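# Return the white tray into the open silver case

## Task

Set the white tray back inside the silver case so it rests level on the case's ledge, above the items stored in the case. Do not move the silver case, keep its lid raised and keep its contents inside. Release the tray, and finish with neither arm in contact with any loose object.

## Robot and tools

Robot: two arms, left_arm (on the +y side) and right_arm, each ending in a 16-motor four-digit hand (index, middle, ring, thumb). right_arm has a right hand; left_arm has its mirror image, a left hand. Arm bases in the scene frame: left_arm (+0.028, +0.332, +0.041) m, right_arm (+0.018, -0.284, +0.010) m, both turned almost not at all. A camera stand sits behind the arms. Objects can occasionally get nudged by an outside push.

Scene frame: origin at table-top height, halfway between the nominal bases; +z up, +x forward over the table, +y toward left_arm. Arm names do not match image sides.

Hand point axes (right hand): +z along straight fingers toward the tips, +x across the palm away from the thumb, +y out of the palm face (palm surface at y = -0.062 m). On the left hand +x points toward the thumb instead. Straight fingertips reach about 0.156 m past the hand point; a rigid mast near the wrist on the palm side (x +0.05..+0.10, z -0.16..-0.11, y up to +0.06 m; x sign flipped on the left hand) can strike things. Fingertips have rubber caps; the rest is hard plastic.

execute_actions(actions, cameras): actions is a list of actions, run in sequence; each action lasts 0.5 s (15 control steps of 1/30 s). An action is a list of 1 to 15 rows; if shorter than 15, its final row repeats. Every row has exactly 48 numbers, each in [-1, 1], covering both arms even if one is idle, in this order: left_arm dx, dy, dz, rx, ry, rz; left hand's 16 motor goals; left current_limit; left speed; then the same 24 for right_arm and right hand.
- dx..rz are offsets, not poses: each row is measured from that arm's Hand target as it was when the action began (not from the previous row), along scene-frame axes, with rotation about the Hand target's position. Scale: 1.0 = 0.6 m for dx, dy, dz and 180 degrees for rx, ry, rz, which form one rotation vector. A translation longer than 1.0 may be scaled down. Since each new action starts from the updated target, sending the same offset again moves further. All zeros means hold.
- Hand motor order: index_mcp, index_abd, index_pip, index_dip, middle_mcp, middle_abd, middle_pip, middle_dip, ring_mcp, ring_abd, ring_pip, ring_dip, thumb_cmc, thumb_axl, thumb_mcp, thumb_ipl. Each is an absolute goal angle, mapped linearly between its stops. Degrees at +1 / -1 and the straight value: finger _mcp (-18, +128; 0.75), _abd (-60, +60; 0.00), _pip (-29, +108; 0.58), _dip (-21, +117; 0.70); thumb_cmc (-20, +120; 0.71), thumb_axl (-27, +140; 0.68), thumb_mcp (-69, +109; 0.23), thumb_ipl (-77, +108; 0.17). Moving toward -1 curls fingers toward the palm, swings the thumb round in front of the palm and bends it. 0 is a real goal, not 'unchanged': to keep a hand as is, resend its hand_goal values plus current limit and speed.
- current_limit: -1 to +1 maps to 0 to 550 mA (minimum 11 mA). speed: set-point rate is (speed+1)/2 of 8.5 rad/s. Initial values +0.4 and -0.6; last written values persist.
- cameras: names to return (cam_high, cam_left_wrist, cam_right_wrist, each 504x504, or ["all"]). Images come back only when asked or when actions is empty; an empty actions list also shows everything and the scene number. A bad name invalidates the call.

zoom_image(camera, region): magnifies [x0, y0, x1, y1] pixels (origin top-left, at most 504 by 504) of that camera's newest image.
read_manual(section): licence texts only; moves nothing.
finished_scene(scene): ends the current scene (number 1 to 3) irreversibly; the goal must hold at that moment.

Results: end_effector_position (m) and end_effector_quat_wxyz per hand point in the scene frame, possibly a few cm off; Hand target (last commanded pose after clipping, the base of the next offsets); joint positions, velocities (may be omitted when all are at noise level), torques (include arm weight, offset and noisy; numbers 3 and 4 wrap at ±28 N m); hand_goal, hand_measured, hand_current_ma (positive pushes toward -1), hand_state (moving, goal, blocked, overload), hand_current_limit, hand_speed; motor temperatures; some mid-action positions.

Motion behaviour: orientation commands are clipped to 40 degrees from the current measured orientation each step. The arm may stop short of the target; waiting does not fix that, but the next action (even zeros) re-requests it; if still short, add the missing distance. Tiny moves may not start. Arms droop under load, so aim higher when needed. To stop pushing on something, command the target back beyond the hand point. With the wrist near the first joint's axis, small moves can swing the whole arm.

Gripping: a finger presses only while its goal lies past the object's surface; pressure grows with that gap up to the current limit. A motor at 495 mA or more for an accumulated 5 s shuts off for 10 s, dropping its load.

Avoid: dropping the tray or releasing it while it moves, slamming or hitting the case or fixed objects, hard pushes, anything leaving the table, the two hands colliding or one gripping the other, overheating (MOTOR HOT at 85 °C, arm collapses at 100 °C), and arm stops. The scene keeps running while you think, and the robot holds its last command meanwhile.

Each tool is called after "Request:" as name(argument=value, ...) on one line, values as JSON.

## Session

Request:
execute_actions(actions=[])

Request:
zoom_image(camera="cam_high", region=[180, 120, 450, 360])

Scene clock: 0.00 s.
left_arm: end_effector_position=(+0.9394, +0.6365, +0.2805) hand_goal=(+0.754, +0.000, +0.576, +0.696, +0.754, +0.000, +0.576, +0.696, +0.754, +0.000, +0.576, +0.696, +0.714, +0.678, +0.226, +0.168) hand_measured=(+0.754, +0.000, +0.576, +0.696, +0.754, +0.000, +0.576, +0.696, +0.754, +0.000, +0.576, +0.696, +0.714, +0.678, +0.226, +0.168) hand_current_ma=(+0, +0, +0, +0, +0, +0, +0, +0, +0, +0, +0, +0, +0, +0, +0, +0) hand_state=(goal, goal, goal, goal, goal, goal, goal, goal, goal, goal, goal, goal, goal, goal, goal, goal) hand_current_limit=0.40 hand_speed=-0.60 end_effector_quat_wxyz=(+0.746, -0.364, +0.558, +0.016) | right_arm: end_effector_position=(+0.6313, -0.4469, +0.3795) hand_goal=(+0.754, +0.000, +0.576, +0.696, +0.754, +0.000, +0.576, +0.696, +0.754, +0.000, +0.576, +0.696, +0.714, +0.678, +0.226, +0.168) hand_measured=(+0.754, +0.000, +0.576, +0.696, +0.754, +0.000, +0.576, +0.696, +0.754, +0.000, +0.576, +0.696, +0.714, +0.678, +0.226, +0.168) hand_current_ma=(+0, +0, +0, +0, +0, +0, +0, +0, +0, +0, +0, +0, +0, +0, +0, +0) hand_state=(goal, goal, goal, goal, goal, goal, goal, goal, goal, goal, goal, goal, goal, goal, goal, goal) hand_current_limit=0.40 hand_speed=-0.60 end_effector_quat_wxyz=(+0.203, +0.319, +0.921, -0.095)
Joint positions: left_arm=[0.173 2.457 2.345 0.235 -0.406 -2.077] | right_arm=[-0.323 1.635 1.856 -1.379 0.19 -1.267]
Joint velocities: within noise
Joint torques (N m): no reading
Motor temperatures (°C): left_arm=[25 32 40 26 24 24] | right_arm=[30 34 30 26 27 23]
Heat: left arm: hottest elbow 40 °C; right arm: hottest shoulder 34 °C.
Hand target: left_arm +0.9430, +0.6372, +0.2821; +0.750, -0.363, +0.553, +0.015 | right_arm +0.6341, -0.4479, +0.4005; +0.224, +0.319, +0.916, -0.095

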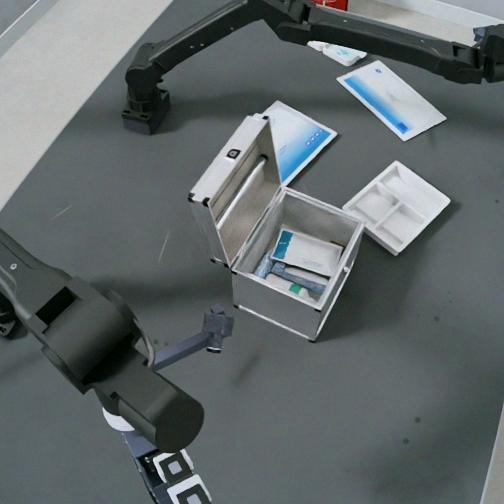

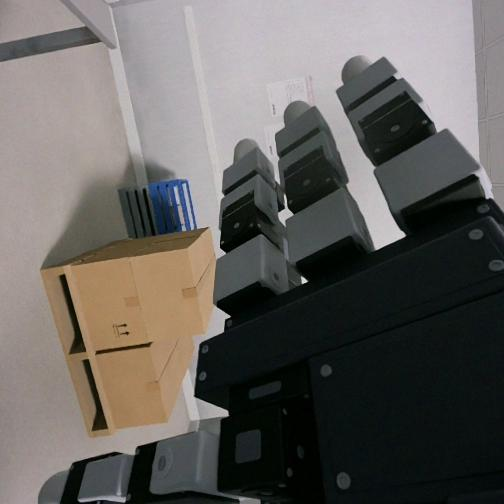

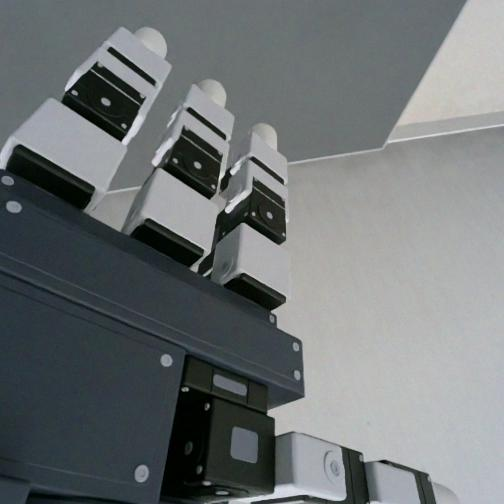

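Scaled by 1.867 from the camera's 504x504 image, which has a finer 720x720 frame.

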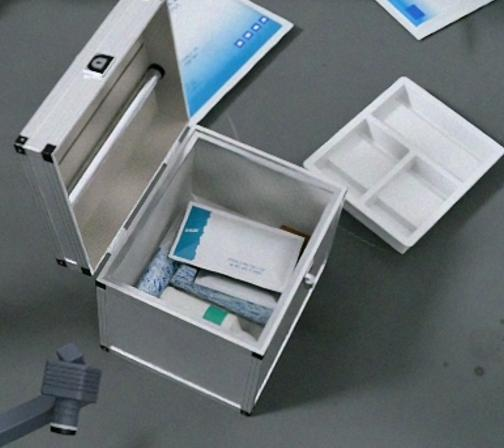

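Request:
execute_actions(actions=[[[-0.033,-0.05,0.1,0.1159,0.1583,0.0012,0.754,0,0.576,0.696,0.754,0,0.576,0.696,-0.068,0,-0.299,-0.174,0.714,0.678,0.226,0.168,0.4,-0.6,0,0,0,0,0,0,0.754,0,0.576,0.696,0.754,0,0.576,0.696,0.754,0,0.576,0.696,0.714,0.678,0.226,0.168,0.4,-0.6]],[[-0.05,-0.083,0.067,0.1127,0.1561,-0.0374,0.754,0,0.576,0.696,0.754,0,0.576,0.696,-0.068,0,-0.299,-0.174,0.714,0.678,0.226,0.168,0.4,-0.6,0,0,0,0,0,0,0.754,0,0.576,0.696,0.754,0,0.576,0.696,0.754,0,0.576,0.696,0.714,0.678,0.226,0.168,0.4,-0.6]],[[-0.058,-0.1,0,0.1029,0.1495,-0.0744,0.754,0,0.576,0.696,0.754,0,0.576,0.696,-0.068,0,-0.299,-0.174,0.714,0.678,0.226,0.168,0.4,-0.6,0,0,0,0,0,0,0.754,0,0.576,0.696,0.754,0,0.576,0.696,0.754,0,0.576,0.696,0.714,0.678,0.226,0.168,0.4,-0.6]]])

Scene clock: 51.37 s.
left_arm: end_effector_position=(+0.8589, +0.5011, +0.3705) hand_goal=(+0.754, +0.000, +0.576, +0.696, +0.754, +0.000, +0.576, +0.696, -0.068, +0.000, -0.298, -0.174, +0.714, +0.678, +0.226, +0.168) hand_measured=(+0.760, +0.002, +0.576, +0.696, +0.758, +0.002, +0.576, +0.696, -0.058, +0.002, -0.296, -0.172, +0.718, +0.678, +0.226, +0.168) hand_current_ma=(+27, +8, +3, +0, +24, +7, +3, +0, +49, +8, +12, +11, +20, -4, -3, -2) hand_state=(goal, goal, goal, goal, goal, goal, goal, goal, goal, goal, goal, goal, goal, goal, goal, goal) hand_current_limit=0.40 hand_speed=-0.60 end_effector_quat_wxyz=(+0.308, +0.246, +0.836, +0.382) | right_arm: end_effector_position=(+0.6313, -0.4469, +0.3795) hand_goal=(+0.754, +0.000, +0.576, +0.696, +0.754, +0.000, +0.576, +0.696, +0.754, +0.000, +0.576, +0.696, +0.714, +0.678, +0.226, +0.168) hand_measured=(+0.754, +0.000, +0.576, +0.696, +0.754, +0.000, +0.576, +0.696, +0.754, +0.000, +0.576, +0.696, +0.714, +0.678, +0.224, +0.168) hand_current_ma=(-2, +0, +1, +0, -2, +0, +1, +0, -2, +0, +1, +0, +0, -2, -5, -1) hand_state=(goal, goal, goal, goal, goal, goal, goal, goal, goal, goal, goal, goal, goal, goal, goal, goal) hand_current_limit=0.40 hand_speed=-0.60 end_effector_quat_wxyz=(+0.203, +0.319, +0.921, -0.095)
Joint positions: left_arm=[0.011 2.088 2.027 -0.564 -0.485 -0.716] | right_arm=[-0.323 1.635 1.856 -1.379 0.19 -1.267]
Joint torques (N m): left_arm=[0.32 -27.52 9.46 2.26 -0.24 0.07] | right_arm=[1.44 -17.32 10.71 1.63 0.21 0.09]
Motor temperatures (°C): left_arm=[25 45 49 26 24 24] | right_arm=[29 36 34 26 27 23]
Heat: left arm: hottest elbow 49 °C; right arm: hottest shoulder 36 °C.
Hand target: left_arm +0.8584, +0.4975, +0.3823; +0.319, +0.250, +0.829, +0.386 | right_arm +0.6340, -0.4478, +0.4004; +0.223, +0.319, +0.916, -0.095
Off the commanded pose: left_arm 0.012 m, 2 deg | right_arm 0.021 m, 2 deg.
Step readings (end_effector_position of left_arm | right_arm):
0: (+0.9394, +0.6365, +0.2805) | (+0.6313, -0.4469, +0.3795)
1: (+0.9392, +0.6367, +0.2804) | (+0.6313, -0.4469, +0.3795)
2: (+0.9386, +0.6369, +0.2790) | (+0.6313, -0.4469, +0.3795)
4: (+0.9346, +0.6367, +0.2781) | (+0.6313, -0.4469, +0.3795)
8: (+0.9246, +0.6343, +0.2784) | (+0.6313, -0.4469, +0.3795)
15: (+0.9184, +0.6205, +0.2898) | (+0.6313, -0.4469, +0.3795)
16: (+0.9186, +0.6176, +0.2912) | (+0.6313, -0.4469, +0.3795)
17: (+0.9180, +0.6134, +0.2949) | (+0.6313, -0.4469, +0.3795)
19: (+0.9144, +0.6066, +0.3030) | (+0.6313, -0.4469, +0.3795)
23: (+0.9056, +0.5889, +0.3313) | (+0.6313, -0.4469, +0.3795)
30: (+0.8952, +0.5605, +0.3898) | (+0.6313, -0.4469, +0.3795)
31: (+0.8939, +0.5584, +0.3939) | (+0.6313, -0.4469, +0.3795)
32: (+0.8907, +0.5556, +0.3963) | (+0.6313, -0.4469, +0.3795)
34: (+0.8779, +0.5488, +0.3943) | (+0.6313, -0.4469, +0.3795)
38: (+0.8609, +0.5317, +0.3805) | (+0.6313, -0.4469, +0.3795)
45: (+0.8583, +0.5051, +0.3660) | (+0.6313, -0.4469, +0.3795)

Request:
execute_actions(actions=[[[-0.058,-0.1,0,0.0871,0.1385,-0.1081,0.754,0,0.576,0.696,0.754,0,0.576,0.696,-0.068,0,-0.299,-0.174,0.714,0.678,0.226,0.168,0.4,-0.6,0,0,0,0,0,0,0.754,0,0.576,0.696,0.754,0,0.576,0.696,0.754,0,0.576,0.696,0.714,0.678,0.226,0.168,0.4,-0.6]],[[-0.058,-0.1,0,0.0657,0.1239,-0.1371,0.754,0,0.576,0.696,0.754,0,0.576,0.696,-0.068,0,-0.299,-0.174,0.714,0.678,0.226,0.168,0.4,-0.6,0,0,0,0,0,0,0.754,0,0.576,0.696,0.754,0,0.576,0.696,0.754,0,0.576,0.696,0.714,0.678,0.226,0.168,0.4,-0.6]],[[-0.058,-0.1,0,0.0398,0.1061,-0.16,0.754,0,0.576,0.696,0.754,0,0.576,0.696,-0.068,0,-0.299,-0.174,0.714,0.678,0.226,0.168,0.4,-0.6,0,0,0,0,0,0,0.754,0,0.576,0.696,0.754,0,0.576,0.696,0.754,0,0.576,0.696,0.714,0.678,0.226,0.168,0.4,-0.6]],[[-0.055,-0.1,-0.05,0.0106,0.0862,-0.1759,0.754,0,0.576,0.696,0.754,0,0.576,0.696,-0.068,0,-0.299,-0.174,0.714,0.678,0.226,0.168,0.4,-0.6,0,0,0,0,0,0,0.754,0,0.576,0.696,0.754,0,0.576,0.696,0.754,0,0.576,0.696,0.714,0.678,0.226,0.168,0.4,-0.6]],[[-0.05,-0.102,-0.083,-0.0207,0.0646,-0.1841,0.754,0,0.576,0.696,0.754,0,0.576,0.696,-0.068,0,-0.299,-0.174,0.714,0.678,0.226,0.168,0.4,-0.6,0,0,0,0,0,0,0.754,0,0.576,0.696,0.754,0,0.576,0.696,0.754,0,0.576,0.696,0.714,0.678,0.226,0.168,0.4,-0.6]]], cameras=["all"])

Request:
zoom_image(camera="cam_left_wrist", region=[40, 0, 400, 300])

Request:
zoom_image(camera="cam_high", region=[310, 100, 490, 280])

Scene clock: 62.47 s.
left_arm: end_effector_position=(+0.6836, +0.2037, +0.2980) hand_goal=(+0.754, +0.000, +0.576, +0.696, +0.754, +0.000, +0.576, +0.696, -0.068, +0.000, -0.298, -0.174, +0.714, +0.678, +0.226, +0.168) hand_measured=(+0.754, +0.000, +0.576, +0.696, +0.754, +0.000, +0.576, +0.696, -0.058, +0.002, -0.296, -0.172, +0.716, +0.678, +0.224, +0.168) hand_current_ma=(+2, +3, +3, +0, +3, +2, +3, +0, +49, +6, +12, +11, +8, -4, -13, -2) hand_state=(goal, goal, goal, goal, goal, goal, goal, goal, goal, goal, goal, goal, goal, goal, goal, goal) hand_current_limit=0.40 hand_speed=-0.60 end_effector_quat_wxyz=(-0.001, +0.988, -0.148, +0.043) | right_arm: end_effector_position=(+0.6313, -0.4469, +0.3795) hand_goal=(+0.754, +0.000, +0.576, +0.696, +0.754, +0.000, +0.576, +0.696, +0.754, +0.000, +0.576, +0.696, +0.714, +0.678, +0.226, +0.168) hand_measured=(+0.754, +0.000, +0.576, +0.696, +0.754, +0.000, +0.576, +0.696, +0.754, +0.000, +0.576, +0.696, +0.714, +0.678, +0.224, +0.168) hand_current_ma=(-2, +0, +1, +0, -2, +0, +1, +0, -2, +0, +1, +0, +0, -2, -5, -1) hand_state=(goal, goal, goal, goal, goal, goal, goal, goal, goal, goal, goal, goal, goal, goal, goal, goal) hand_current_limit=0.40 hand_speed=-0.60 end_effector_quat_wxyz=(+0.203, +0.319, +0.921, -0.095)
Joint positions: left_arm=[-0.077 2.072 2.264 -1.676 0.006 1.81] | right_arm=[-0.323 1.635 1.856 -1.379 0.19 -1.267]
Joint torques (N m): left_arm=[-0.15 -22.12 11.56 -0.38 0.31 -0.06] | right_arm=[1.38 -17.44 10.73 1.65 0.2 0.1]
Heat: left arm: hottest elbow 52 °C; right arm: hottest shoulder 36 °C.
Hand target: left_arm +0.6911, +0.1962, +0.3024; -0.005, +0.986, -0.169, -0.005 | right_arm +0.6340, -0.4478, +0.4004; +0.223, +0.319, +0.916, -0.095
Off the commanded pose: left_arm 0.011 m, 6 deg | right_arm 0.021 m, 2 deg.
joint sent to its limit (left arm) — joint 4 (wrist pitch), lower limit. The joint targets are off in orientation, not in position.
Step readings (end_effector_position of left_arm | right_arm):
0: (+0.8589, +0.5011, +0.3706) | (+0.6313, -0.4469, +0.3795)
1: (+0.8589, +0.5007, +0.3703) | (+0.6313, -0.4469, +0.3795)
2: (+0.8580, +0.4979, +0.3681) | (+0.6313, -0.4469, +0.3795)
4: (+0.8476, +0.4912, +0.3595) | (+0.6313, -0.4469, +0.3795)
8: (+0.8264, +0.4722, +0.3515) | (+0.6313, -0.4469, +0.3795)
15: (+0.8221, +0.4488, +0.3831) | (+0.6313, -0.4469, +0.3795)
16: (+0.8218, +0.4469, +0.3857) | (+0.6313, -0.4469, +0.3795)
17: (+0.8205, +0.4419, +0.3854) | (+0.6313, -0.4469, +0.3795)
19: (+0.8112, +0.4304, +0.3780) | (+0.6313, -0.4469, +0.3795)
23: (+0.7905, +0.4088, +0.3685) | (+0.6313, -0.4469, +0.3795)
30: (+0.7795, +0.3925, +0.3660) | (+0.6313, -0.4469, +0.3795)
31: (+0.7787, +0.3904, +0.3638) | (+0.6313, -0.4469, +0.3795)
32: (+0.7764, +0.3837, +0.3580) | (+0.6313, -0.4469, +0.3795)
34: (+0.7675, +0.3700, +0.3465) | (+0.6313, -0.4469, +0.3795)
38: (+0.7488, +0.3463, +0.3362) | (+0.6313, -0.4469, +0.3795)
45: (+0.7424, +0.3306, +0.3749) | (+0.6313, -0.4469, +0.3795)
46: (+0.7418, +0.3282, +0.3801) | (+0.6313, -0.4469, +0.3795)
47: (+0.7392, +0.3212, +0.3841) | (+0.6313, -0.4469, +0.3795)
49: (+0.7298, +0.3060, +0.3855) | (+0.6313, -0.4469, +0.3795)
53: (+0.7131, +0.2828, +0.3797) | (+0.6313, -0.4469, +0.3795)
60: (+0.7129, +0.2717, +0.3559) | (+0.6313, -0.4469, +0.3795)
61: (+0.7126, +0.2701, +0.3520) | (+0.6313, -0.4469, +0.3795)
62: (+0.7105, +0.2633, +0.3476) | (+0.6313, -0.4469, +0.3795)
64: (+0.7045, +0.2515, +0.3402) | (+0.6313, -0.4469, +0.3795)
68: (+0.6938, +0.2276, +0.3201) | (+0.6313, -0.4469, +0.3795)
75: (+0.6853, +0.2059, +0.2920) | (+0.6313, -0.4469, +0.3795)

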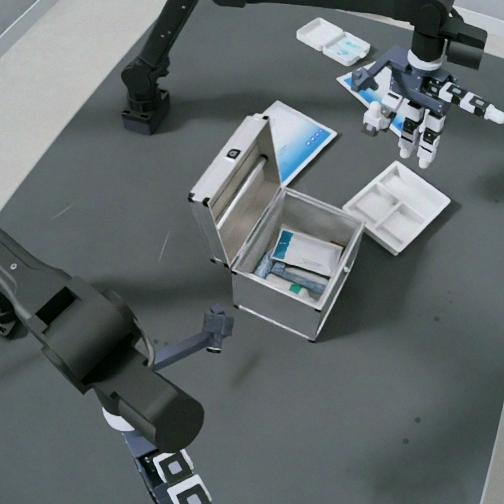

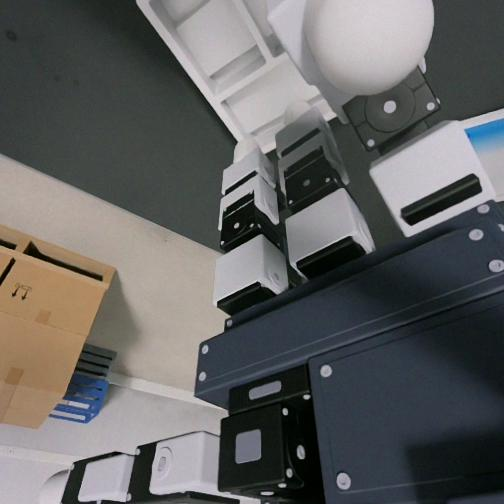

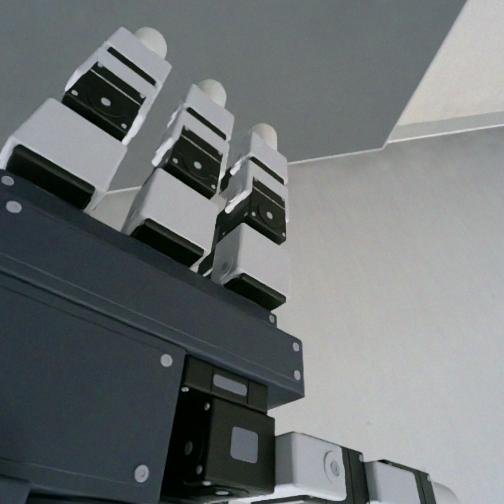

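Scaled by 1.400 from the camera's 504x504 image, which has a finer 720x720 frame.

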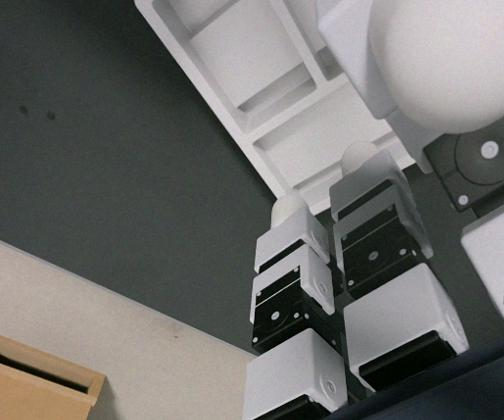

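Scaled by 2.800 from the camera's 504x504 image, which has a finer 720x720 frame.

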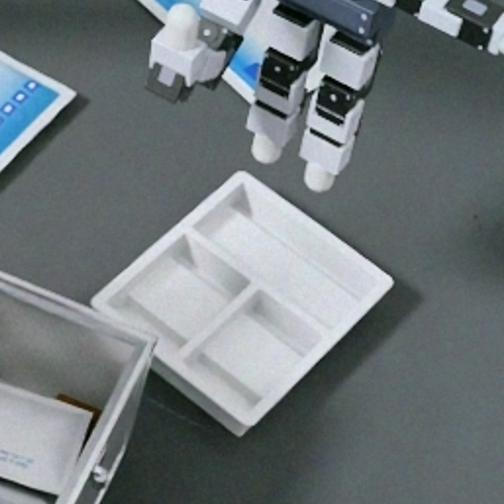

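Request:
execute_actions(actions=[[[0,-0.017,-0.1,0,0,0,0.754,0,0.576,0.696,0.754,0,0.576,0.696,-0.068,0,-0.299,-0.174,0.714,0.678,0.226,0.168,0.4,-0.6,0,0,0,0,0,0,0.754,0,0.576,0.696,0.754,0,0.576,0.696,0.754,0,0.576,0.696,0.714,0.678,0.226,0.168,0.4,-0.6]],[[0,0,-0.1,0,0,0,0.754,0,0.576,0.696,0.754,0,0.576,0.696,-0.068,0,-0.299,-0.174,0.714,0.678,0.226,0.168,0.4,-0.6,0,0,0,0,0,0,0.754,0,0.576,0.696,0.754,0,0.576,0.696,0.754,0,0.576,0.696,0.714,0.678,0.226,0.168,0.4,-0.6]]], cameras=["cam_high","cam_left_wrist"])

Request:
zoom_image(camera="cam_left_wrist", region=[100, 0, 400, 220])

Request:
zoom_image(camera="cam_high", region=[330, 120, 470, 270])

Scene clock: 77.37 s.
left_arm: end_effector_position=(+0.6893, +0.1958, +0.1939) hand_goal=(+0.754, +0.000, +0.576, +0.696, +0.754, +0.000, +0.576, +0.696, -0.068, +0.000, -0.298, -0.174, +0.714, +0.678, +0.226, +0.168) hand_measured=(+0.754, +0.000, +0.576, +0.696, +0.754, +0.000, +0.576, +0.696, -0.058, +0.002, -0.296, -0.172, +0.716, +0.678, +0.224, +0.168) hand_current_ma=(+2, +3, +3, +0, +3, +2, +3, +0, +49, +6, +12, +11, +8, -4, -15, -2) hand_state=(goal, goal, goal, goal, goal, goal, goal, goal, goal, goal, goal, goal, goal, goal, goal, goal) hand_current_limit=0.40 hand_speed=-0.60 end_effector_quat_wxyz=(-0.004, +0.987, -0.158, -0.002) | right_arm: end_effector_position=(+0.6313, -0.4469, +0.3795) hand_goal=(+0.754, +0.000, +0.576, +0.696, +0.754, +0.000, +0.576, +0.696, +0.754, +0.000, +0.576, +0.696, +0.714, +0.678, +0.226, +0.168) hand_measured=(+0.754, +0.000, +0.576, +0.696, +0.754, +0.000, +0.576, +0.696, +0.754, +0.000, +0.576, +0.696, +0.714, +0.678, +0.224, +0.168) hand_current_ma=(-2, +0, +1, +0, -2, +0, +1, +0, -2, +0, +1, +0, +0, -2, -5, -1) hand_state=(goal, goal, goal, goal, goal, goal, goal, goal, goal, goal, goal, goal, goal, goal, goal, goal) hand_current_limit=0.40 hand_speed=-0.60 end_effector_quat_wxyz=(+0.203, +0.319, +0.921, -0.095)
Joint positions: left_arm=[-0.092 2.152 2.128 -1.55 -0.008 1.815] | right_arm=[-0.323 1.635 1.856 -1.379 0.19 -1.267]
Joint torques (N m): left_arm=[-0.67 -23.24 8.66 0.18 0.08 -0.06] | right_arm=[1.49 -17.38 10.74 1.65 0.22 0.09]
Motor temperatures (°C): left_arm=[25 42 54 26 24 24] | right_arm=[29 37 35 26 27 23]
Heat: left arm: hottest elbow 54 °C; right arm: hottest shoulder 37 °C.
Hand target: left_arm +0.6910, +0.1859, +0.1823; -0.005, +0.986, -0.169, -0.005 | right_arm +0.6340, -0.4478, +0.4004; +0.223, +0.319, +0.916, -0.095
Off the commanded pose: left_arm 0.015 m, 1 deg | right_arm 0.021 m, 2 deg.
Step readings (end_effector_position of left_arm | right_arm):
0: (+0.6835, +0.2037, +0.2980) | (+0.6313, -0.4469, +0.3795)
1: (+0.6835, +0.2037, +0.2980) | (+0.6313, -0.4469, +0.3795)
2: (+0.6836, +0.2038, +0.2975) | (+0.6313, -0.4469, +0.3795)
4: (+0.6840, +0.2036, +0.2944) | (+0.6313, -0.4469, +0.3795)
8: (+0.6860, +0.2020, +0.2801) | (+0.6313, -0.4469, +0.3795)
15: (+0.6890, +0.1972, +0.2533) | (+0.6313, -0.4469, +0.3795)
16: (+0.6891, +0.1967, +0.2515) | (+0.6313, -0.4469, +0.3795)
17: (+0.6893, +0.1963, +0.2472) | (+0.6313, -0.4469, +0.3795)
19: (+0.6909, +0.1958, +0.2377) | (+0.6313, -0.4469, +0.3795)
23: (+0.6881, +0.1959, +0.2089) | (+0.6313, -0.4469, +0.3795)
30: (+0.6886, +0.1959, +0.1939) | (+0.6313, -0.4469, +0.3795)
Images, in order (width x height): cam_high 504x504, cam_left_wrist 504x504.

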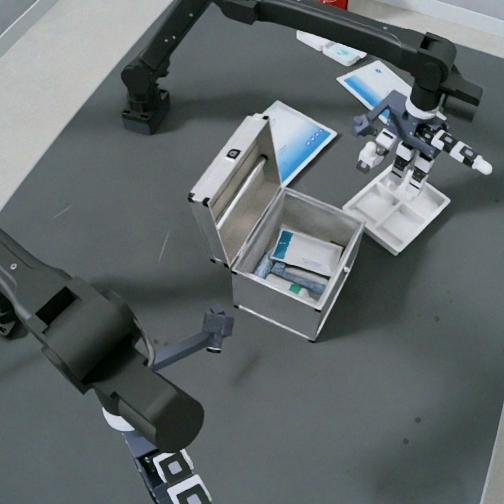

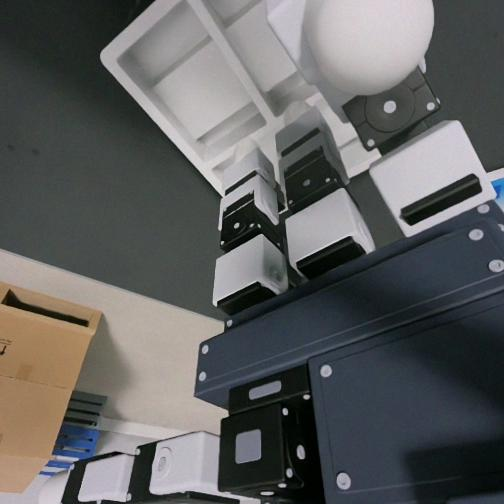

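Scaled by 1.680 from the camera's 504x504 image, which has a finer 720x720 frame.

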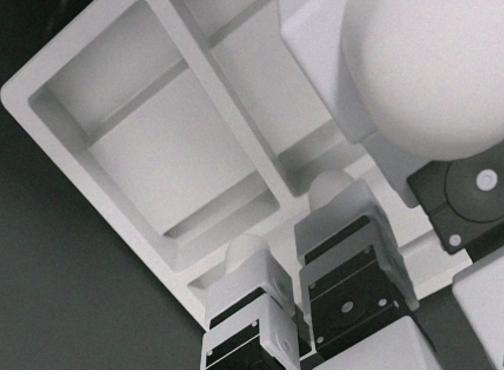

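Scaled by 3.360 from the camera's 504x504 image, which has a finer 720x720 frame.

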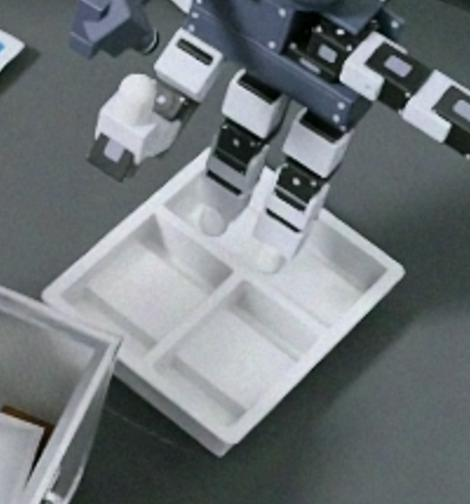

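Request:
execute_actions(actions=[[[-0.005,0.001,-0.05,0,0,-0.003,0.754,0,0.576,0.696,0.754,0,0.576,0.696,-0.068,0,-0.299,-0.174,0.714,0.678,0.226,0.168,0.4,-0.6,0,0,0,0,0,0,0.754,0,0.576,0.696,0.754,0,0.576,0.696,0.754,0,0.576,0.696,0.714,0.678,0.226,0.168,0.4,-0.6]],[[0,0,-0.03,0,0,0,0.754,0,0.576,0.696,0.754,0,0.576,0.696,-0.068,0,-0.299,-0.174,0.714,0.678,0.226,0.168,0.4,-0.6,0,0,0,0,0,0,0.754,0,0.576,0.696,0.754,0,0.576,0.696,0.754,0,0.576,0.696,0.714,0.678,0.226,0.168,0.4,-0.6]]], cameras=["cam_high","cam_left_wrist"])

Request:
zoom_image(camera="cam_high", region=[330, 120, 470, 270])

Request:
zoom_image(camera="cam_left_wrist", region=[100, 0, 400, 220])

Scene clock: 93.17 s.
left_arm: end_effector_position=(+0.6897, +0.1958, +0.1556) hand_goal=(+0.754, +0.000, +0.576, +0.696, +0.754, +0.000, +0.576, +0.696, -0.068, +0.000, -0.298, -0.174, +0.714, +0.678, +0.226, +0.168) hand_measured=(+0.748, -0.002, +0.574, +0.696, +0.754, +0.000, +0.576, +0.696, -0.058, +0.002, -0.296, -0.172, +0.716, +0.678, +0.224, +0.168) hand_current_ma=(-25, -10, -5, +0, +2, +2, +3, +0, +49, +6, +12, +11, +7, -4, -15, -2) hand_state=(goal, goal, goal, goal, goal, goal, goal, goal, goal, goal, goal, goal, goal, goal, goal, goal) hand_current_limit=0.40 hand_speed=-0.60 end_effector_quat_wxyz=(-0.004, +0.987, -0.163, +0.007) | right_arm: end_effector_position=(+0.6313, -0.4469, +0.3795) hand_goal=(+0.754, +0.000, +0.576, +0.696, +0.754, +0.000, +0.576, +0.696, +0.754, +0.000, +0.576, +0.696, +0.714, +0.678, +0.226, +0.168) hand_measured=(+0.754, +0.000, +0.576, +0.696, +0.754, +0.000, +0.576, +0.696, +0.754, +0.000, +0.576, +0.696, +0.714, +0.678, +0.224, +0.168) hand_current_ma=(-2, +0, +1, +0, -2, +0, +1, +0, -2, +0, +1, +0, +0, -2, -5, -1) hand_state=(goal, goal, goal, goal, goal, goal, goal, goal, goal, goal, goal, goal, goal, goal, goal, goal) hand_current_limit=0.40 hand_speed=-0.60 end_effector_quat_wxyz=(+0.203, +0.319, +0.921, -0.095)
Joint positions: left_arm=[-0.092 2.152 2.028 -1.433 -0.008 1.824] | right_arm=[-0.323 1.635 1.856 -1.379 0.19 -1.267]
Joint torques (N m): left_arm=[-0.5 -22.59 7.92 0.35 0.08 -0.06] | right_arm=[1.61 -17.2 10.76 1.62 0.21 0.1]
Motor temperatures (°C): left_arm=[25 41 55 26 24 24] | right_arm=[29 37 36 26 27 23]
Heat: left arm: hottest elbow 55 °C; right arm: hottest shoulder 37 °C.
Hand target: left_arm +0.6881, +0.1867, +0.1343; -0.005, +0.985, -0.173, -0.005 | right_arm +0.6340, -0.4478, +0.4004; +0.223, +0.319, +0.916, -0.095
Off the commanded pose: left_arm 0.023 m, 2 deg | right_arm 0.021 m, 2 deg.
Step readings (end_effector_position of left_arm | right_arm):
0: (+0.6893, +0.1958, +0.1939) | (+0.6313, -0.4469, +0.3795)
1: (+0.6895, +0.1958, +0.1938) | (+0.6313, -0.4469, +0.3795)
2: (+0.6903, +0.1958, +0.1920) | (+0.6313, -0.4469, +0.3795)
4: (+0.6923, +0.1956, +0.1861) | (+0.6313, -0.4469, +0.3795)
8: (+0.6886, +0.1959, +0.1708) | (+0.6313, -0.4469, +0.3795)
15: (+0.6877, +0.1959, +0.1658) | (+0.6313, -0.4469, +0.3795)
16: (+0.6882, +0.1959, +0.1658) | (+0.6313, -0.4469, +0.3795)
17: (+0.6887, +0.1959, +0.1651) | (+0.6313, -0.4469, +0.3795)
19: (+0.6901, +0.1958, +0.1622) | (+0.6313, -0.4469, +0.3795)
23: (+0.6897, +0.1958, +0.1564) | (+0.6313, -0.4469, +0.3795)
30: (+0.6897, +0.1958, +0.1556) | (+0.6313, -0.4469, +0.3795)
Images, in order (width x height): cam_high 504x504, cam_left_wrist 504x504.

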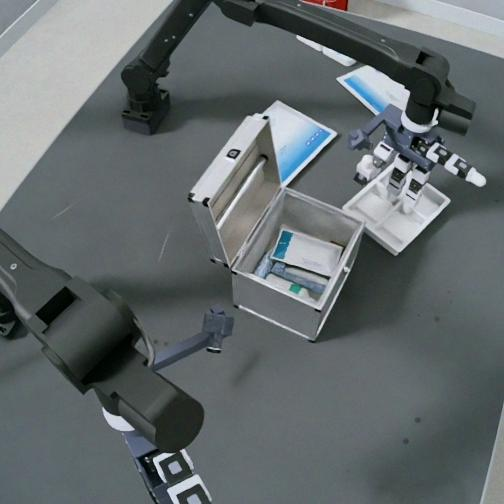

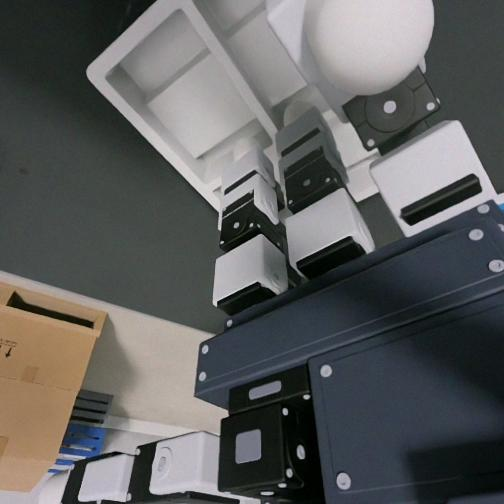

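Scaled by 3.360 from the camera's 504x504 image, which has a finer 720x720 frame.

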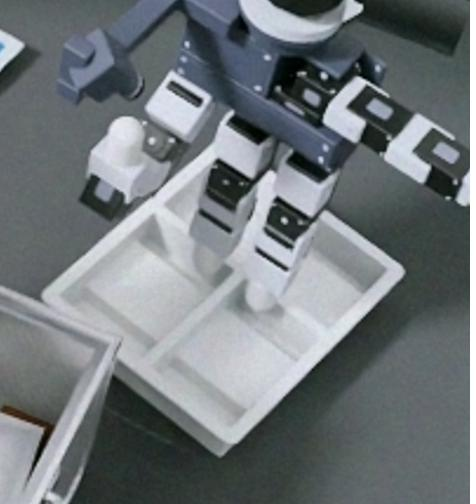

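Scaled by 1.680 from the camera's 504x504 image, which has a finer 720x720 frame.

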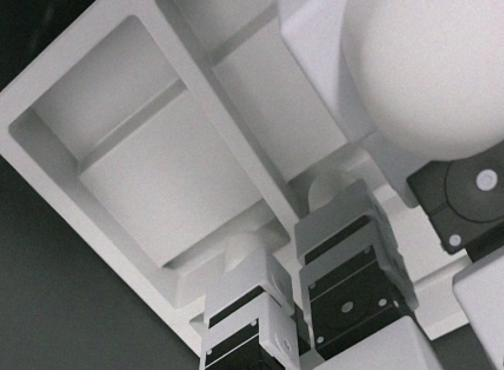

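Request:
execute_actions(actions=[[[-0.005,-0.02,-0.005,0,0,0,0.754,0,0.576,0.696,0.754,0,0.576,0.696,-0.068,0,-0.299,-0.174,0.714,0.678,0.226,0.168,0.4,-0.6,0,0,0,0,0,0,0.754,0,0.576,0.696,0.754,0,0.576,0.696,0.754,0,0.576,0.696,0.714,0.678,0.226,0.168,0.4,-0.6]],[[0,0,-0.02,0,0,0,0.754,0,0.576,0.696,0.754,0,0.576,0.696,-0.068,0,-0.299,-0.174,0.714,0.678,0.226,0.168,0.4,-0.6,0,0,0,0,0,0,0.754,0,0.576,0.696,0.754,0,0.576,0.696,0.754,0,0.576,0.696,0.714,0.678,0.226,0.168,0.4,-0.6]]], cameras=["cam_high","cam_left_wrist"])

Request:
zoom_image(camera="cam_high", region=[330, 120, 470, 270])

Scene clock: 99.53 s.
left_arm: end_effector_position=(+0.6860, +0.1835, +0.1413) hand_goal=(+0.754, +0.000, +0.576, +0.696, +0.754, +0.000, +0.576, +0.696, -0.068, +0.000, -0.298, -0.174, +0.714, +0.678, +0.226, +0.168) hand_measured=(+0.748, -0.002, +0.574, +0.696, +0.754, +0.000, +0.576, +0.696, -0.058, +0.002, -0.296, -0.172, +0.716, +0.678, +0.224, +0.168) hand_current_ma=(-25, -9, -8, +0, +2, +2, +3, +0, +49, +6, +12, +11, +7, -4, -15, -2) hand_state=(goal, goal, goal, goal, goal, goal, goal, goal, goal, goal, goal, goal, goal, goal, goal, goal) hand_current_limit=0.40 hand_speed=-0.60 end_effector_quat_wxyz=(-0.005, +0.985, -0.171, +0.008) | right_arm: end_effector_position=(+0.6313, -0.4469, +0.3795) hand_goal=(+0.754, +0.000, +0.576, +0.696, +0.754, +0.000, +0.576, +0.696, +0.754, +0.000, +0.576, +0.696, +0.714, +0.678, +0.226, +0.168) hand_measured=(+0.754, +0.000, +0.576, +0.696, +0.754, +0.000, +0.576, +0.696, +0.754, +0.000, +0.576, +0.696, +0.714, +0.678, +0.224, +0.168) hand_current_ma=(-2, +0, +1, +0, -2, +0, +1, +0, -2, +0, +1, +0, +0, -2, -5, -1) hand_state=(goal, goal, goal, goal, goal, goal, goal, goal, goal, goal, goal, goal, goal, goal, goal, goal) hand_current_limit=0.40 hand_speed=-0.60 end_effector_quat_wxyz=(+0.203, +0.319, +0.921, -0.095)
Joint positions: left_arm=[-0.11 2.152 1.99 -1.392 -0.008 1.822] | right_arm=[-0.323 1.635 1.856 -1.379 0.19 -1.267]
Joint torques (N m): left_arm=[-0.44 -22.36 8.02 0.23 0.07 -0.24] | right_arm=[1.44 -17.44 10.74 1.63 0.2 0.1]
Heat: left arm: hottest elbow 54 °C; right arm: hottest shoulder 37 °C.
Hand target: left_arm +0.6851, +0.1746, +0.1194; -0.005, +0.985, -0.173, -0.005 | right_arm +0.6340, -0.4478, +0.4004; +0.223, +0.319, +0.916, -0.095
Off the commanded pose: left_arm 0.024 m, 2 deg | right_arm 0.021 m, 2 deg.
Step readings (end_effector_position of left_arm | right_arm):
0: (+0.6897, +0.1958, +0.1556) | (+0.6313, -0.4469, +0.3795)
1: (+0.6896, +0.1955, +0.1554) | (+0.6313, -0.4469, +0.3795)
2: (+0.6894, +0.1950, +0.1549) | (+0.6313, -0.4469, +0.3795)
4: (+0.6891, +0.1930, +0.1536) | (+0.6313, -0.4469, +0.3795)
8: (+0.6869, +0.1894, +0.1498) | (+0.6313, -0.4469, +0.3795)
15: (+0.6852, +0.1844, +0.1485) | (+0.6313, -0.4469, +0.3795)
16: (+0.6852, +0.1839, +0.1485) | (+0.6313, -0.4469, +0.3795)
17: (+0.6856, +0.1836, +0.1481) | (+0.6313, -0.4469, +0.3795)
19: (+0.6864, +0.1835, +0.1462) | (+0.6313, -0.4469, +0.3795)
23: (+0.6857, +0.1836, +0.1422) | (+0.6313, -0.4469, +0.3795)
30: (+0.6860, +0.1835, +0.1413) | (+0.6313, -0.4469, +0.3795)
Images, in order (width x height): cam_high 504x504, cam_left_wrist 504x504.

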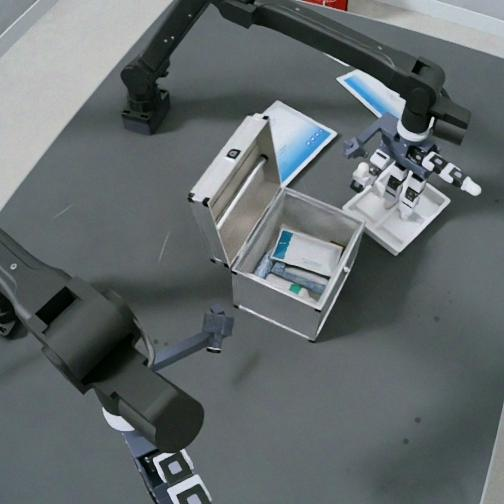

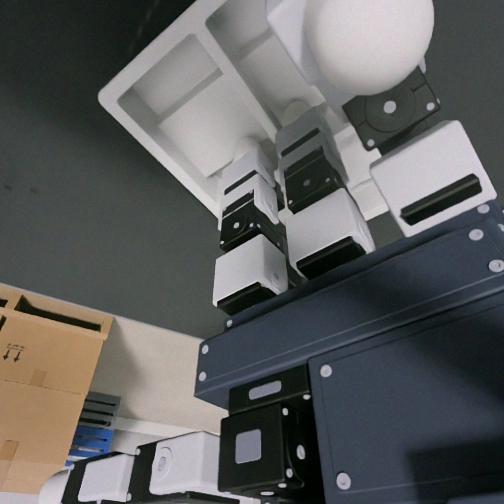

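Scaled by 3.360 from the camera's 504x504 image, which has a finer 720x720 frame.

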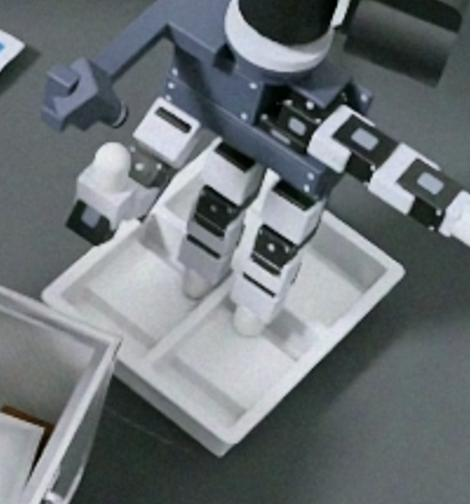

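Request:
execute_actions(actions=[[[0.008,0.034,0,0,0,0,0.754,0,0.576,0.696,0.754,0,0.576,0.696,-0.068,0,-0.299,-0.174,0.714,0.678,0.226,0.168,0.4,-0.6,0,0,0,0,0,0,0.754,0,0.576,0.696,0.754,0,0.576,0.696,0.754,0,0.576,0.696,0.714,0.678,0.226,0.168,0.4,-0.6]]], cameras=["cam_high","cam_left_wrist"])

Request:
zoom_image(camera="cam_high", region=[330, 120, 470, 270])

Scene clock: 104.87 s.
left_arm: end_effector_position=(+0.6849, +0.1836, +0.1413) hand_goal=(+0.754, +0.000, +0.576, +0.696, +0.754, +0.000, +0.576, +0.696, -0.068, +0.000, -0.298, -0.174, +0.714, +0.678, +0.226, +0.168) hand_measured=(+0.748, -0.002, +0.574, +0.696, +0.754, +0.000, +0.576, +0.696, -0.058, +0.002, -0.296, -0.172, +0.716, +0.678, +0.224, +0.168) hand_current_ma=(-25, -9, -8, +0, +2, +2, +3, +0, +49, +6, +12, +11, +7, -4, -15, -2) hand_state=(goal, goal, goal, goal, goal, goal, goal, goal, goal, goal, goal, goal, goal, goal, goal, goal) hand_current_limit=0.40 hand_speed=-0.60 end_effector_quat_wxyz=(-0.005, +0.984, -0.177, +0.008) | right_arm: end_effector_position=(+0.6313, -0.4469, +0.3795) hand_goal=(+0.754, +0.000, +0.576, +0.696, +0.754, +0.000, +0.576, +0.696, +0.754, +0.000, +0.576, +0.696, +0.714, +0.678, +0.226, +0.168) hand_measured=(+0.754, +0.000, +0.576, +0.696, +0.754, +0.000, +0.576, +0.696, +0.754, +0.000, +0.576, +0.696, +0.714, +0.678, +0.224, +0.168) hand_current_ma=(-2, +0, +1, +0, -2, +0, +1, +0, -2, +0, +1, +0, +0, -2, -5, -1) hand_state=(goal, goal, goal, goal, goal, goal, goal, goal, goal, goal, goal, goal, goal, goal, goal, goal) hand_current_limit=0.40 hand_speed=-0.60 end_effector_quat_wxyz=(+0.203, +0.319, +0.921, -0.095)
Joint positions: left_arm=[-0.11 2.152 1.99 -1.392 -0.008 1.835] | right_arm=[-0.323 1.635 1.856 -1.379 0.19 -1.267]
Joint torques (N m): left_arm=[2.2 -21.54 9.01 0.01 0.09 -0.05] | right_arm=[1.61 -17.32 10.74 1.62 0.21 0.09]
Heat: left arm: hottest elbow 53 °C; right arm: hottest shoulder 37 °C.
Hand target: left_arm +0.6899, +0.1950, +0.1194; -0.005, +0.985, -0.173, -0.005 | right_arm +0.6340, -0.4478, +0.4004; +0.223, +0.319, +0.916, -0.095
Off the commanded pose: left_arm 0.025 m, 2 deg | right_arm 0.021 m, 2 deg.
Step readings (end_effector_position of left_arm | right_arm):
0: (+0.6860, +0.1835, +0.1413) | (+0.6313, -0.4469, +0.3795)
1: (+0.6860, +0.1835, +0.1413) | (+0.6313, -0.4469, +0.3795)
2: (+0.6860, +0.1835, +0.1413) | (+0.6313, -0.4469, +0.3795)
4: (+0.6859, +0.1836, +0.1413) | (+0.6313, -0.4469, +0.3795)
8: (+0.6854, +0.1836, +0.1413) | (+0.6313, -0.4469, +0.3795)
15: (+0.6850, +0.1836, +0.1413) | (+0.6313, -0.4469, +0.3795)
Images, in order (width x height): cam_high 504x504, cam_left_wrist 504x504.

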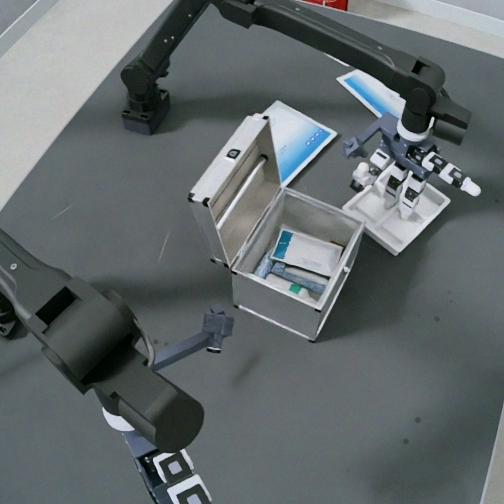

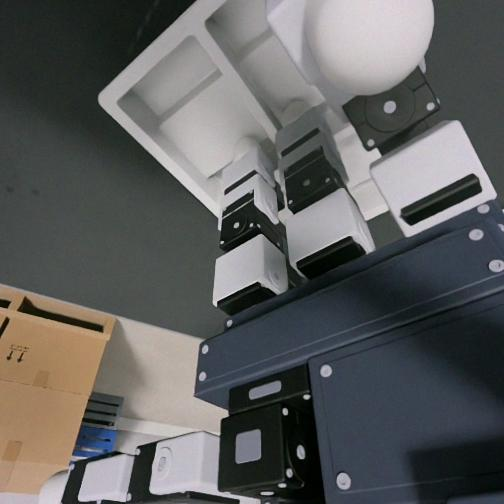

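Scaled by 3.360 from the camera's 504x504 image, which has a finer 720x720 frame.

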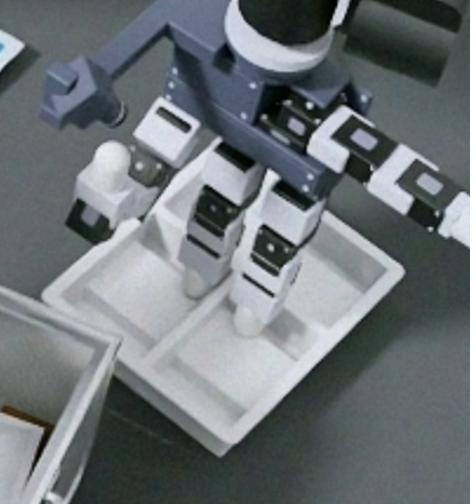

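Request:
execute_actions(actions=[[[0.003,0.011,0.0,0,0,0,0.754,0,0.576,0.696,0.754,0,0.576,0.696,-0.068,0,-0.299,-0.174,0.714,0.678,0.226,0.168,0.4,-0.6,0,0,0,0,0,0,0.754,0,0.576,0.696,0.754,0,0.576,0.696,0.754,0,0.576,0.696,0.714,0.678,0.226,0.168,0.4,-0.6]],[[0.0,0.0,-0.01,0,0,0,0.754,-0.1,0.576,0.696,0.754,0,0.576,0.696,-0.068,0,-0.299,-0.174,0.714,0.678,0.226,0.168,0.4,-0.7,0,0,0,0,0,0,0.754,0,0.576,0.696,0.754,0,0.576,0.696,0.754,0,0.576,0.696,0.714,0.678,0.226,0.168,0.4,-0.6]]], cameras=["cam_high","cam_left_wrist"])

Request:
zoom_image(camera="cam_high", region=[330, 120, 470, 270])

Scene clock: 109.93 s.
left_arm: end_effector_position=(+0.6859, +0.1902, +0.1406) hand_goal=(+0.754, -0.100, +0.576, +0.696, +0.754, +0.000, +0.576, +0.696, -0.068, +0.000, -0.298, -0.174, +0.714, +0.678, +0.226, +0.168) hand_measured=(+0.748, -0.096, +0.574, +0.696, +0.754, -0.004, +0.576, +0.696, -0.058, +0.002, -0.296, -0.172, +0.716, +0.678, +0.224, +0.168) hand_current_ma=(-25, +17, -8, +0, -1, -14, +3, +0, +49, +6, +12, +11, +7, -4, -15, -2) hand_state=(goal, goal, goal, goal, goal, goal, goal, goal, goal, goal, goal, goal, goal, goal, goal, goal) hand_current_limit=0.40 hand_speed=-0.70 end_effector_quat_wxyz=(-0.005, +0.984, -0.177, +0.009) | right_arm: end_effector_position=(+0.6313, -0.4469, +0.3795) hand_goal=(+0.754, +0.000, +0.576, +0.696, +0.754, +0.000, +0.576, +0.696, +0.754, +0.000, +0.576, +0.696, +0.714, +0.678, +0.226, +0.168) hand_measured=(+0.754, +0.000, +0.576, +0.696, +0.754, +0.000, +0.576, +0.696, +0.754, +0.000, +0.576, +0.696, +0.714, +0.678, +0.224, +0.168) hand_current_ma=(-2, +0, +1, +0, -2, +0, +1, +0, -2, +0, +1, +0, +0, -2, -5, -1) hand_state=(goal, goal, goal, goal, goal, goal, goal, goal, goal, goal, goal, goal, goal, goal, goal, goal) hand_current_limit=0.40 hand_speed=-0.60 end_effector_quat_wxyz=(+0.203, +0.319, +0.921, -0.095)
Joint positions: left_arm=[-0.101 2.153 1.99 -1.39 -0.008 1.845] | right_arm=[-0.323 1.635 1.856 -1.379 0.19 -1.267]
Joint torques (N m): left_arm=[2.2 -21.19 8.7 0.38 0.08 -0.05] | right_arm=[1.49 -17.32 10.73 1.58 0.21 0.1]
Heat: left arm: hottest elbow 53 °C; right arm: hottest shoulder 37 °C.
Hand target: left_arm +0.6918, +0.2016, +0.1135; -0.005, +0.985, -0.173, -0.004 | right_arm +0.6340, -0.4478, +0.4004; +0.223, +0.319, +0.916, -0.095
Off the commanded pose: left_arm 0.030 m, 2 deg | right_arm 0.021 m, 2 deg.
Step readings (end_effector_position of left_arm | right_arm):
0: (+0.6849, +0.1836, +0.1413) | (+0.6313, -0.4469, +0.3795)
1: (+0.6849, +0.1839, +0.1413) | (+0.6313, -0.4469, +0.3795)
2: (+0.6849, +0.1842, +0.1413) | (+0.6313, -0.4469, +0.3795)
4: (+0.6848, +0.1847, +0.1413) | (+0.6313, -0.4469, +0.3795)
8: (+0.6850, +0.1872, +0.1413) | (+0.6313, -0.4469, +0.3795)
15: (+0.6855, +0.1902, +0.1413) | (+0.6313, -0.4469, +0.3795)
16: (+0.6854, +0.1902, +0.1410) | (+0.6313, -0.4469, +0.3795)
17: (+0.6854, +0.1902, +0.1410) | (+0.6313, -0.4469, +0.3795)
19: (+0.6855, +0.1902, +0.1408) | (+0.6313, -0.4469, +0.3795)
23: (+0.6857, +0.1902, +0.1406) | (+0.6313, -0.4469, +0.3795)
30: (+0.6858, +0.1902, +0.1406) | (+0.6313, -0.4469, +0.3795)
Images, in order (width x height): cam_high 504x504, cam_left_wrist 504x504.

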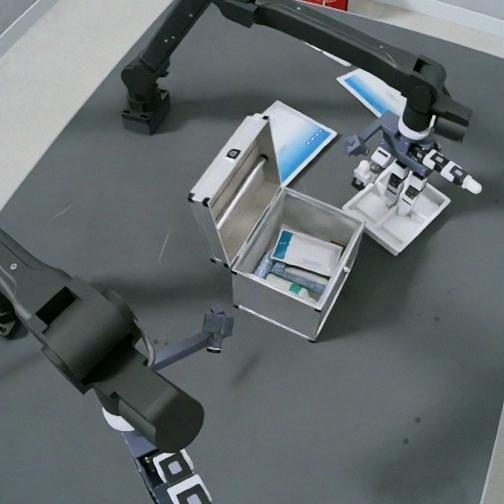

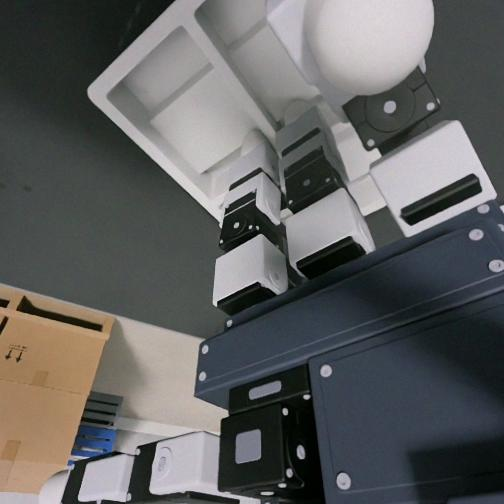

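Scaled by 3.360 from the camera's 504x504 image, which has a finer 720x720 frame.

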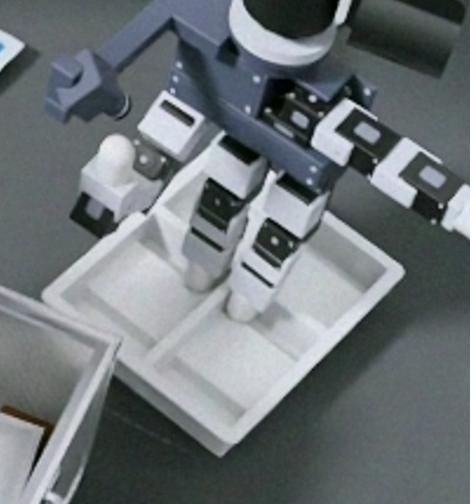

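Request:
execute_actions(actions=[[[0,0,0.01,0,0,0,0.754,-0.3,0.576,0.696,0.754,0.2,0.576,0.696,-0.068,0,-0.299,-0.174,0.714,0.678,0.226,0.168,0.6,-0.75,0,0,0,0,0,0,0.754,0,0.576,0.696,0.754,0,0.576,0.696,0.754,0,0.576,0.696,0.714,0.678,0.226,0.168,0.4,-0.6]],[[0,0,0.03,0,0,0,0.754,-0.3,0.576,0.696,0.754,0.2,0.576,0.696,-0.068,0,-0.299,-0.174,0.714,0.678,0.226,0.168,0.6,-0.7,0,0,0,0,0,0,0.754,0,0.576,0.696,0.754,0,0.576,0.696,0.754,0,0.576,0.696,0.714,0.678,0.226,0.168,0.4,-0.6]],[[0,0,0.04,0,0,0,0.754,-0.3,0.576,0.696,0.754,0.2,0.576,0.696,-0.068,0,-0.299,-0.174,0.714,0.678,0.226,0.168,0.6,-0.7,0,0,0,0,0,0,0.754,0,0.576,0.696,0.754,0,0.576,0.696,0.754,0,0.576,0.696,0.714,0.678,0.226,0.168,0.4,-0.6]]], cameras=["cam_high","cam_left_wrist"])

Request:
zoom_image(camera="cam_high", region=[330, 120, 470, 270])

Request:
zoom_image(camera="cam_left_wrist", region=[90, 0, 390, 220])

Scene clock: 118.60 s.
left_arm: end_effector_position=(+0.6766, +0.1910, +0.1562) hand_goal=(+0.754, -0.300, +0.576, +0.696, +0.754, +0.200, +0.576, +0.696, -0.068, +0.000, -0.298, -0.174, +0.714, +0.678, +0.226, +0.168) hand_measured=(+0.748, -0.134, +0.574, +0.696, +0.754, +0.060, +0.576, +0.696, -0.058, +0.002, -0.296, -0.172, +0.716, +0.678, +0.224, +0.168) hand_current_ma=(-25, +440, -8, +0, -1, -440, +3, +0, +49, +6, +12, +11, +7, -4, -15, -2) hand_state=(goal, blocked, goal, goal, goal, blocked, goal, goal, goal, goal, goal, goal, goal, goal, goal, goal) hand_current_limit=0.60 hand_speed=-0.70 end_effector_quat_wxyz=(-0.002, +0.984, -0.177, -0.015) | right_arm: end_effector_position=(+0.6313, -0.4469, +0.3795) hand_goal=(+0.754, +0.000, +0.576, +0.696, +0.754, +0.000, +0.576, +0.696, +0.754, +0.000, +0.576, +0.696, +0.714, +0.678, +0.226, +0.168) hand_measured=(+0.754, +0.000, +0.576, +0.696, +0.754, +0.000, +0.576, +0.696, +0.754, +0.000, +0.576, +0.696, +0.714, +0.678, +0.224, +0.168) hand_current_ma=(-2, +0, +1, +0, -2, +0, +1, +0, -2, +0, +1, +0, +0, -2, -5, -1) hand_state=(goal, goal, goal, goal, goal, goal, goal, goal, goal, goal, goal, goal, goal, goal, goal, goal) hand_current_limit=0.40 hand_speed=-0.60 end_effector_quat_wxyz=(+0.203, +0.319, +0.921, -0.095)
Joint positions: left_arm=[-0.101 2.153 2.032 -1.478 -0.008 1.846] | right_arm=[-0.323 1.635 1.856 -1.379 0.19 -1.267]
Joint torques (N m): left_arm=[2.2 -23.06 11.85 -0.72 0.07 -0.04] | right_arm=[1.38 -17.61 10.7 1.62 0.22 0.09]
Heat: left arm: hottest elbow 52 °C; right arm: hottest shoulder 37 °C.
Hand target: left_arm +0.6916, +0.2015, +0.1613; -0.005, +0.985, -0.173, -0.005 | right_arm +0.6340, -0.4478, +0.4004; +0.223, +0.319, +0.916, -0.095
Off the commanded pose: left_arm 0.019 m, 1 deg | right_arm 0.021 m, 2 deg.
Step readings (end_effector_position of left_arm | right_arm):
0: (+0.6859, +0.1902, +0.1406) | (+0.6313, -0.4469, +0.3795)
1: (+0.6859, +0.1902, +0.1406) | (+0.6313, -0.4469, +0.3795)
2: (+0.6859, +0.1902, +0.1406) | (+0.6313, -0.4469, +0.3795)
4: (+0.6859, +0.1902, +0.1406) | (+0.6313, -0.4469, +0.3795)
8: (+0.6859, +0.1902, +0.1403) | (+0.6313, -0.4469, +0.3795)
15: (+0.6859, +0.1902, +0.1403) | (+0.6313, -0.4469, +0.3795)
16: (+0.6858, +0.1902, +0.1403) | (+0.6313, -0.4469, +0.3795)
17: (+0.6855, +0.1902, +0.1403) | (+0.6313, -0.4469, +0.3795)
19: (+0.6836, +0.1904, +0.1403) | (+0.6313, -0.4469, +0.3795)
23: (+0.6803, +0.1907, +0.1403) | (+0.6313, -0.4469, +0.3795)
30: (+0.6790, +0.1908, +0.1405) | (+0.6313, -0.4469, +0.3795)
31: (+0.6790, +0.1908, +0.1408) | (+0.6313, -0.4469, +0.3795)
32: (+0.6785, +0.1908, +0.1419) | (+0.6313, -0.4469, +0.3795)
34: (+0.6763, +0.1910, +0.1446) | (+0.6313, -0.4469, +0.3795)
38: (+0.6758, +0.1910, +0.1514) | (+0.6313, -0.4469, +0.3795)
45: (+0.6772, +0.1909, +0.1561) | (+0.6313, -0.4469, +0.3795)
Images, in order (width x height): cam_high 504x504, cam_left_wrist 504x504.

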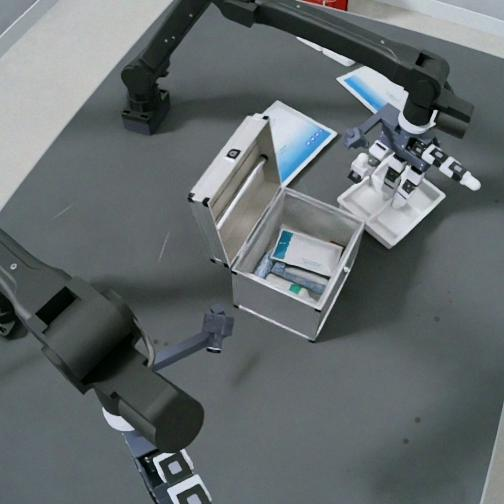

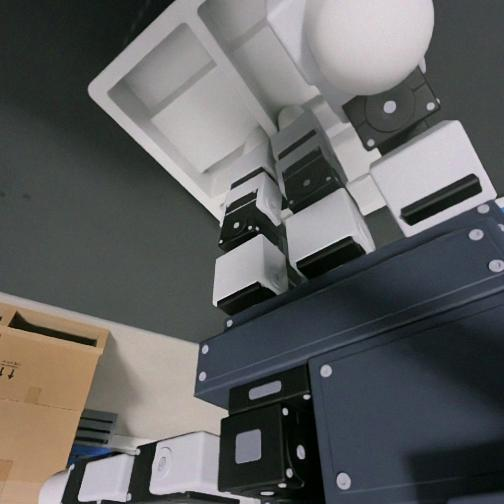

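Scaled by 3.360 from the camera's 504x504 image, which has a finer 720x720 frame.

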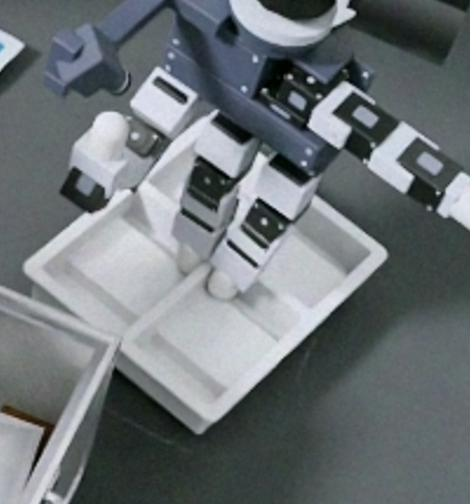

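Scaled by 1.680 from the camera's 504x504 image, which has a finer 720x720 frame.

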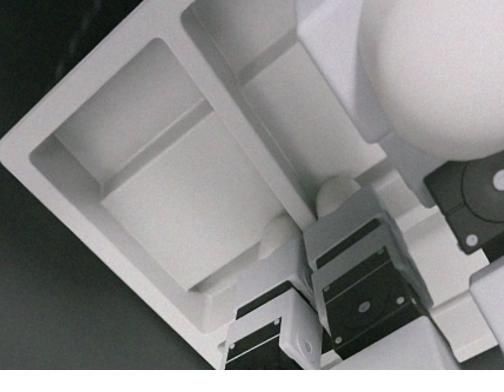

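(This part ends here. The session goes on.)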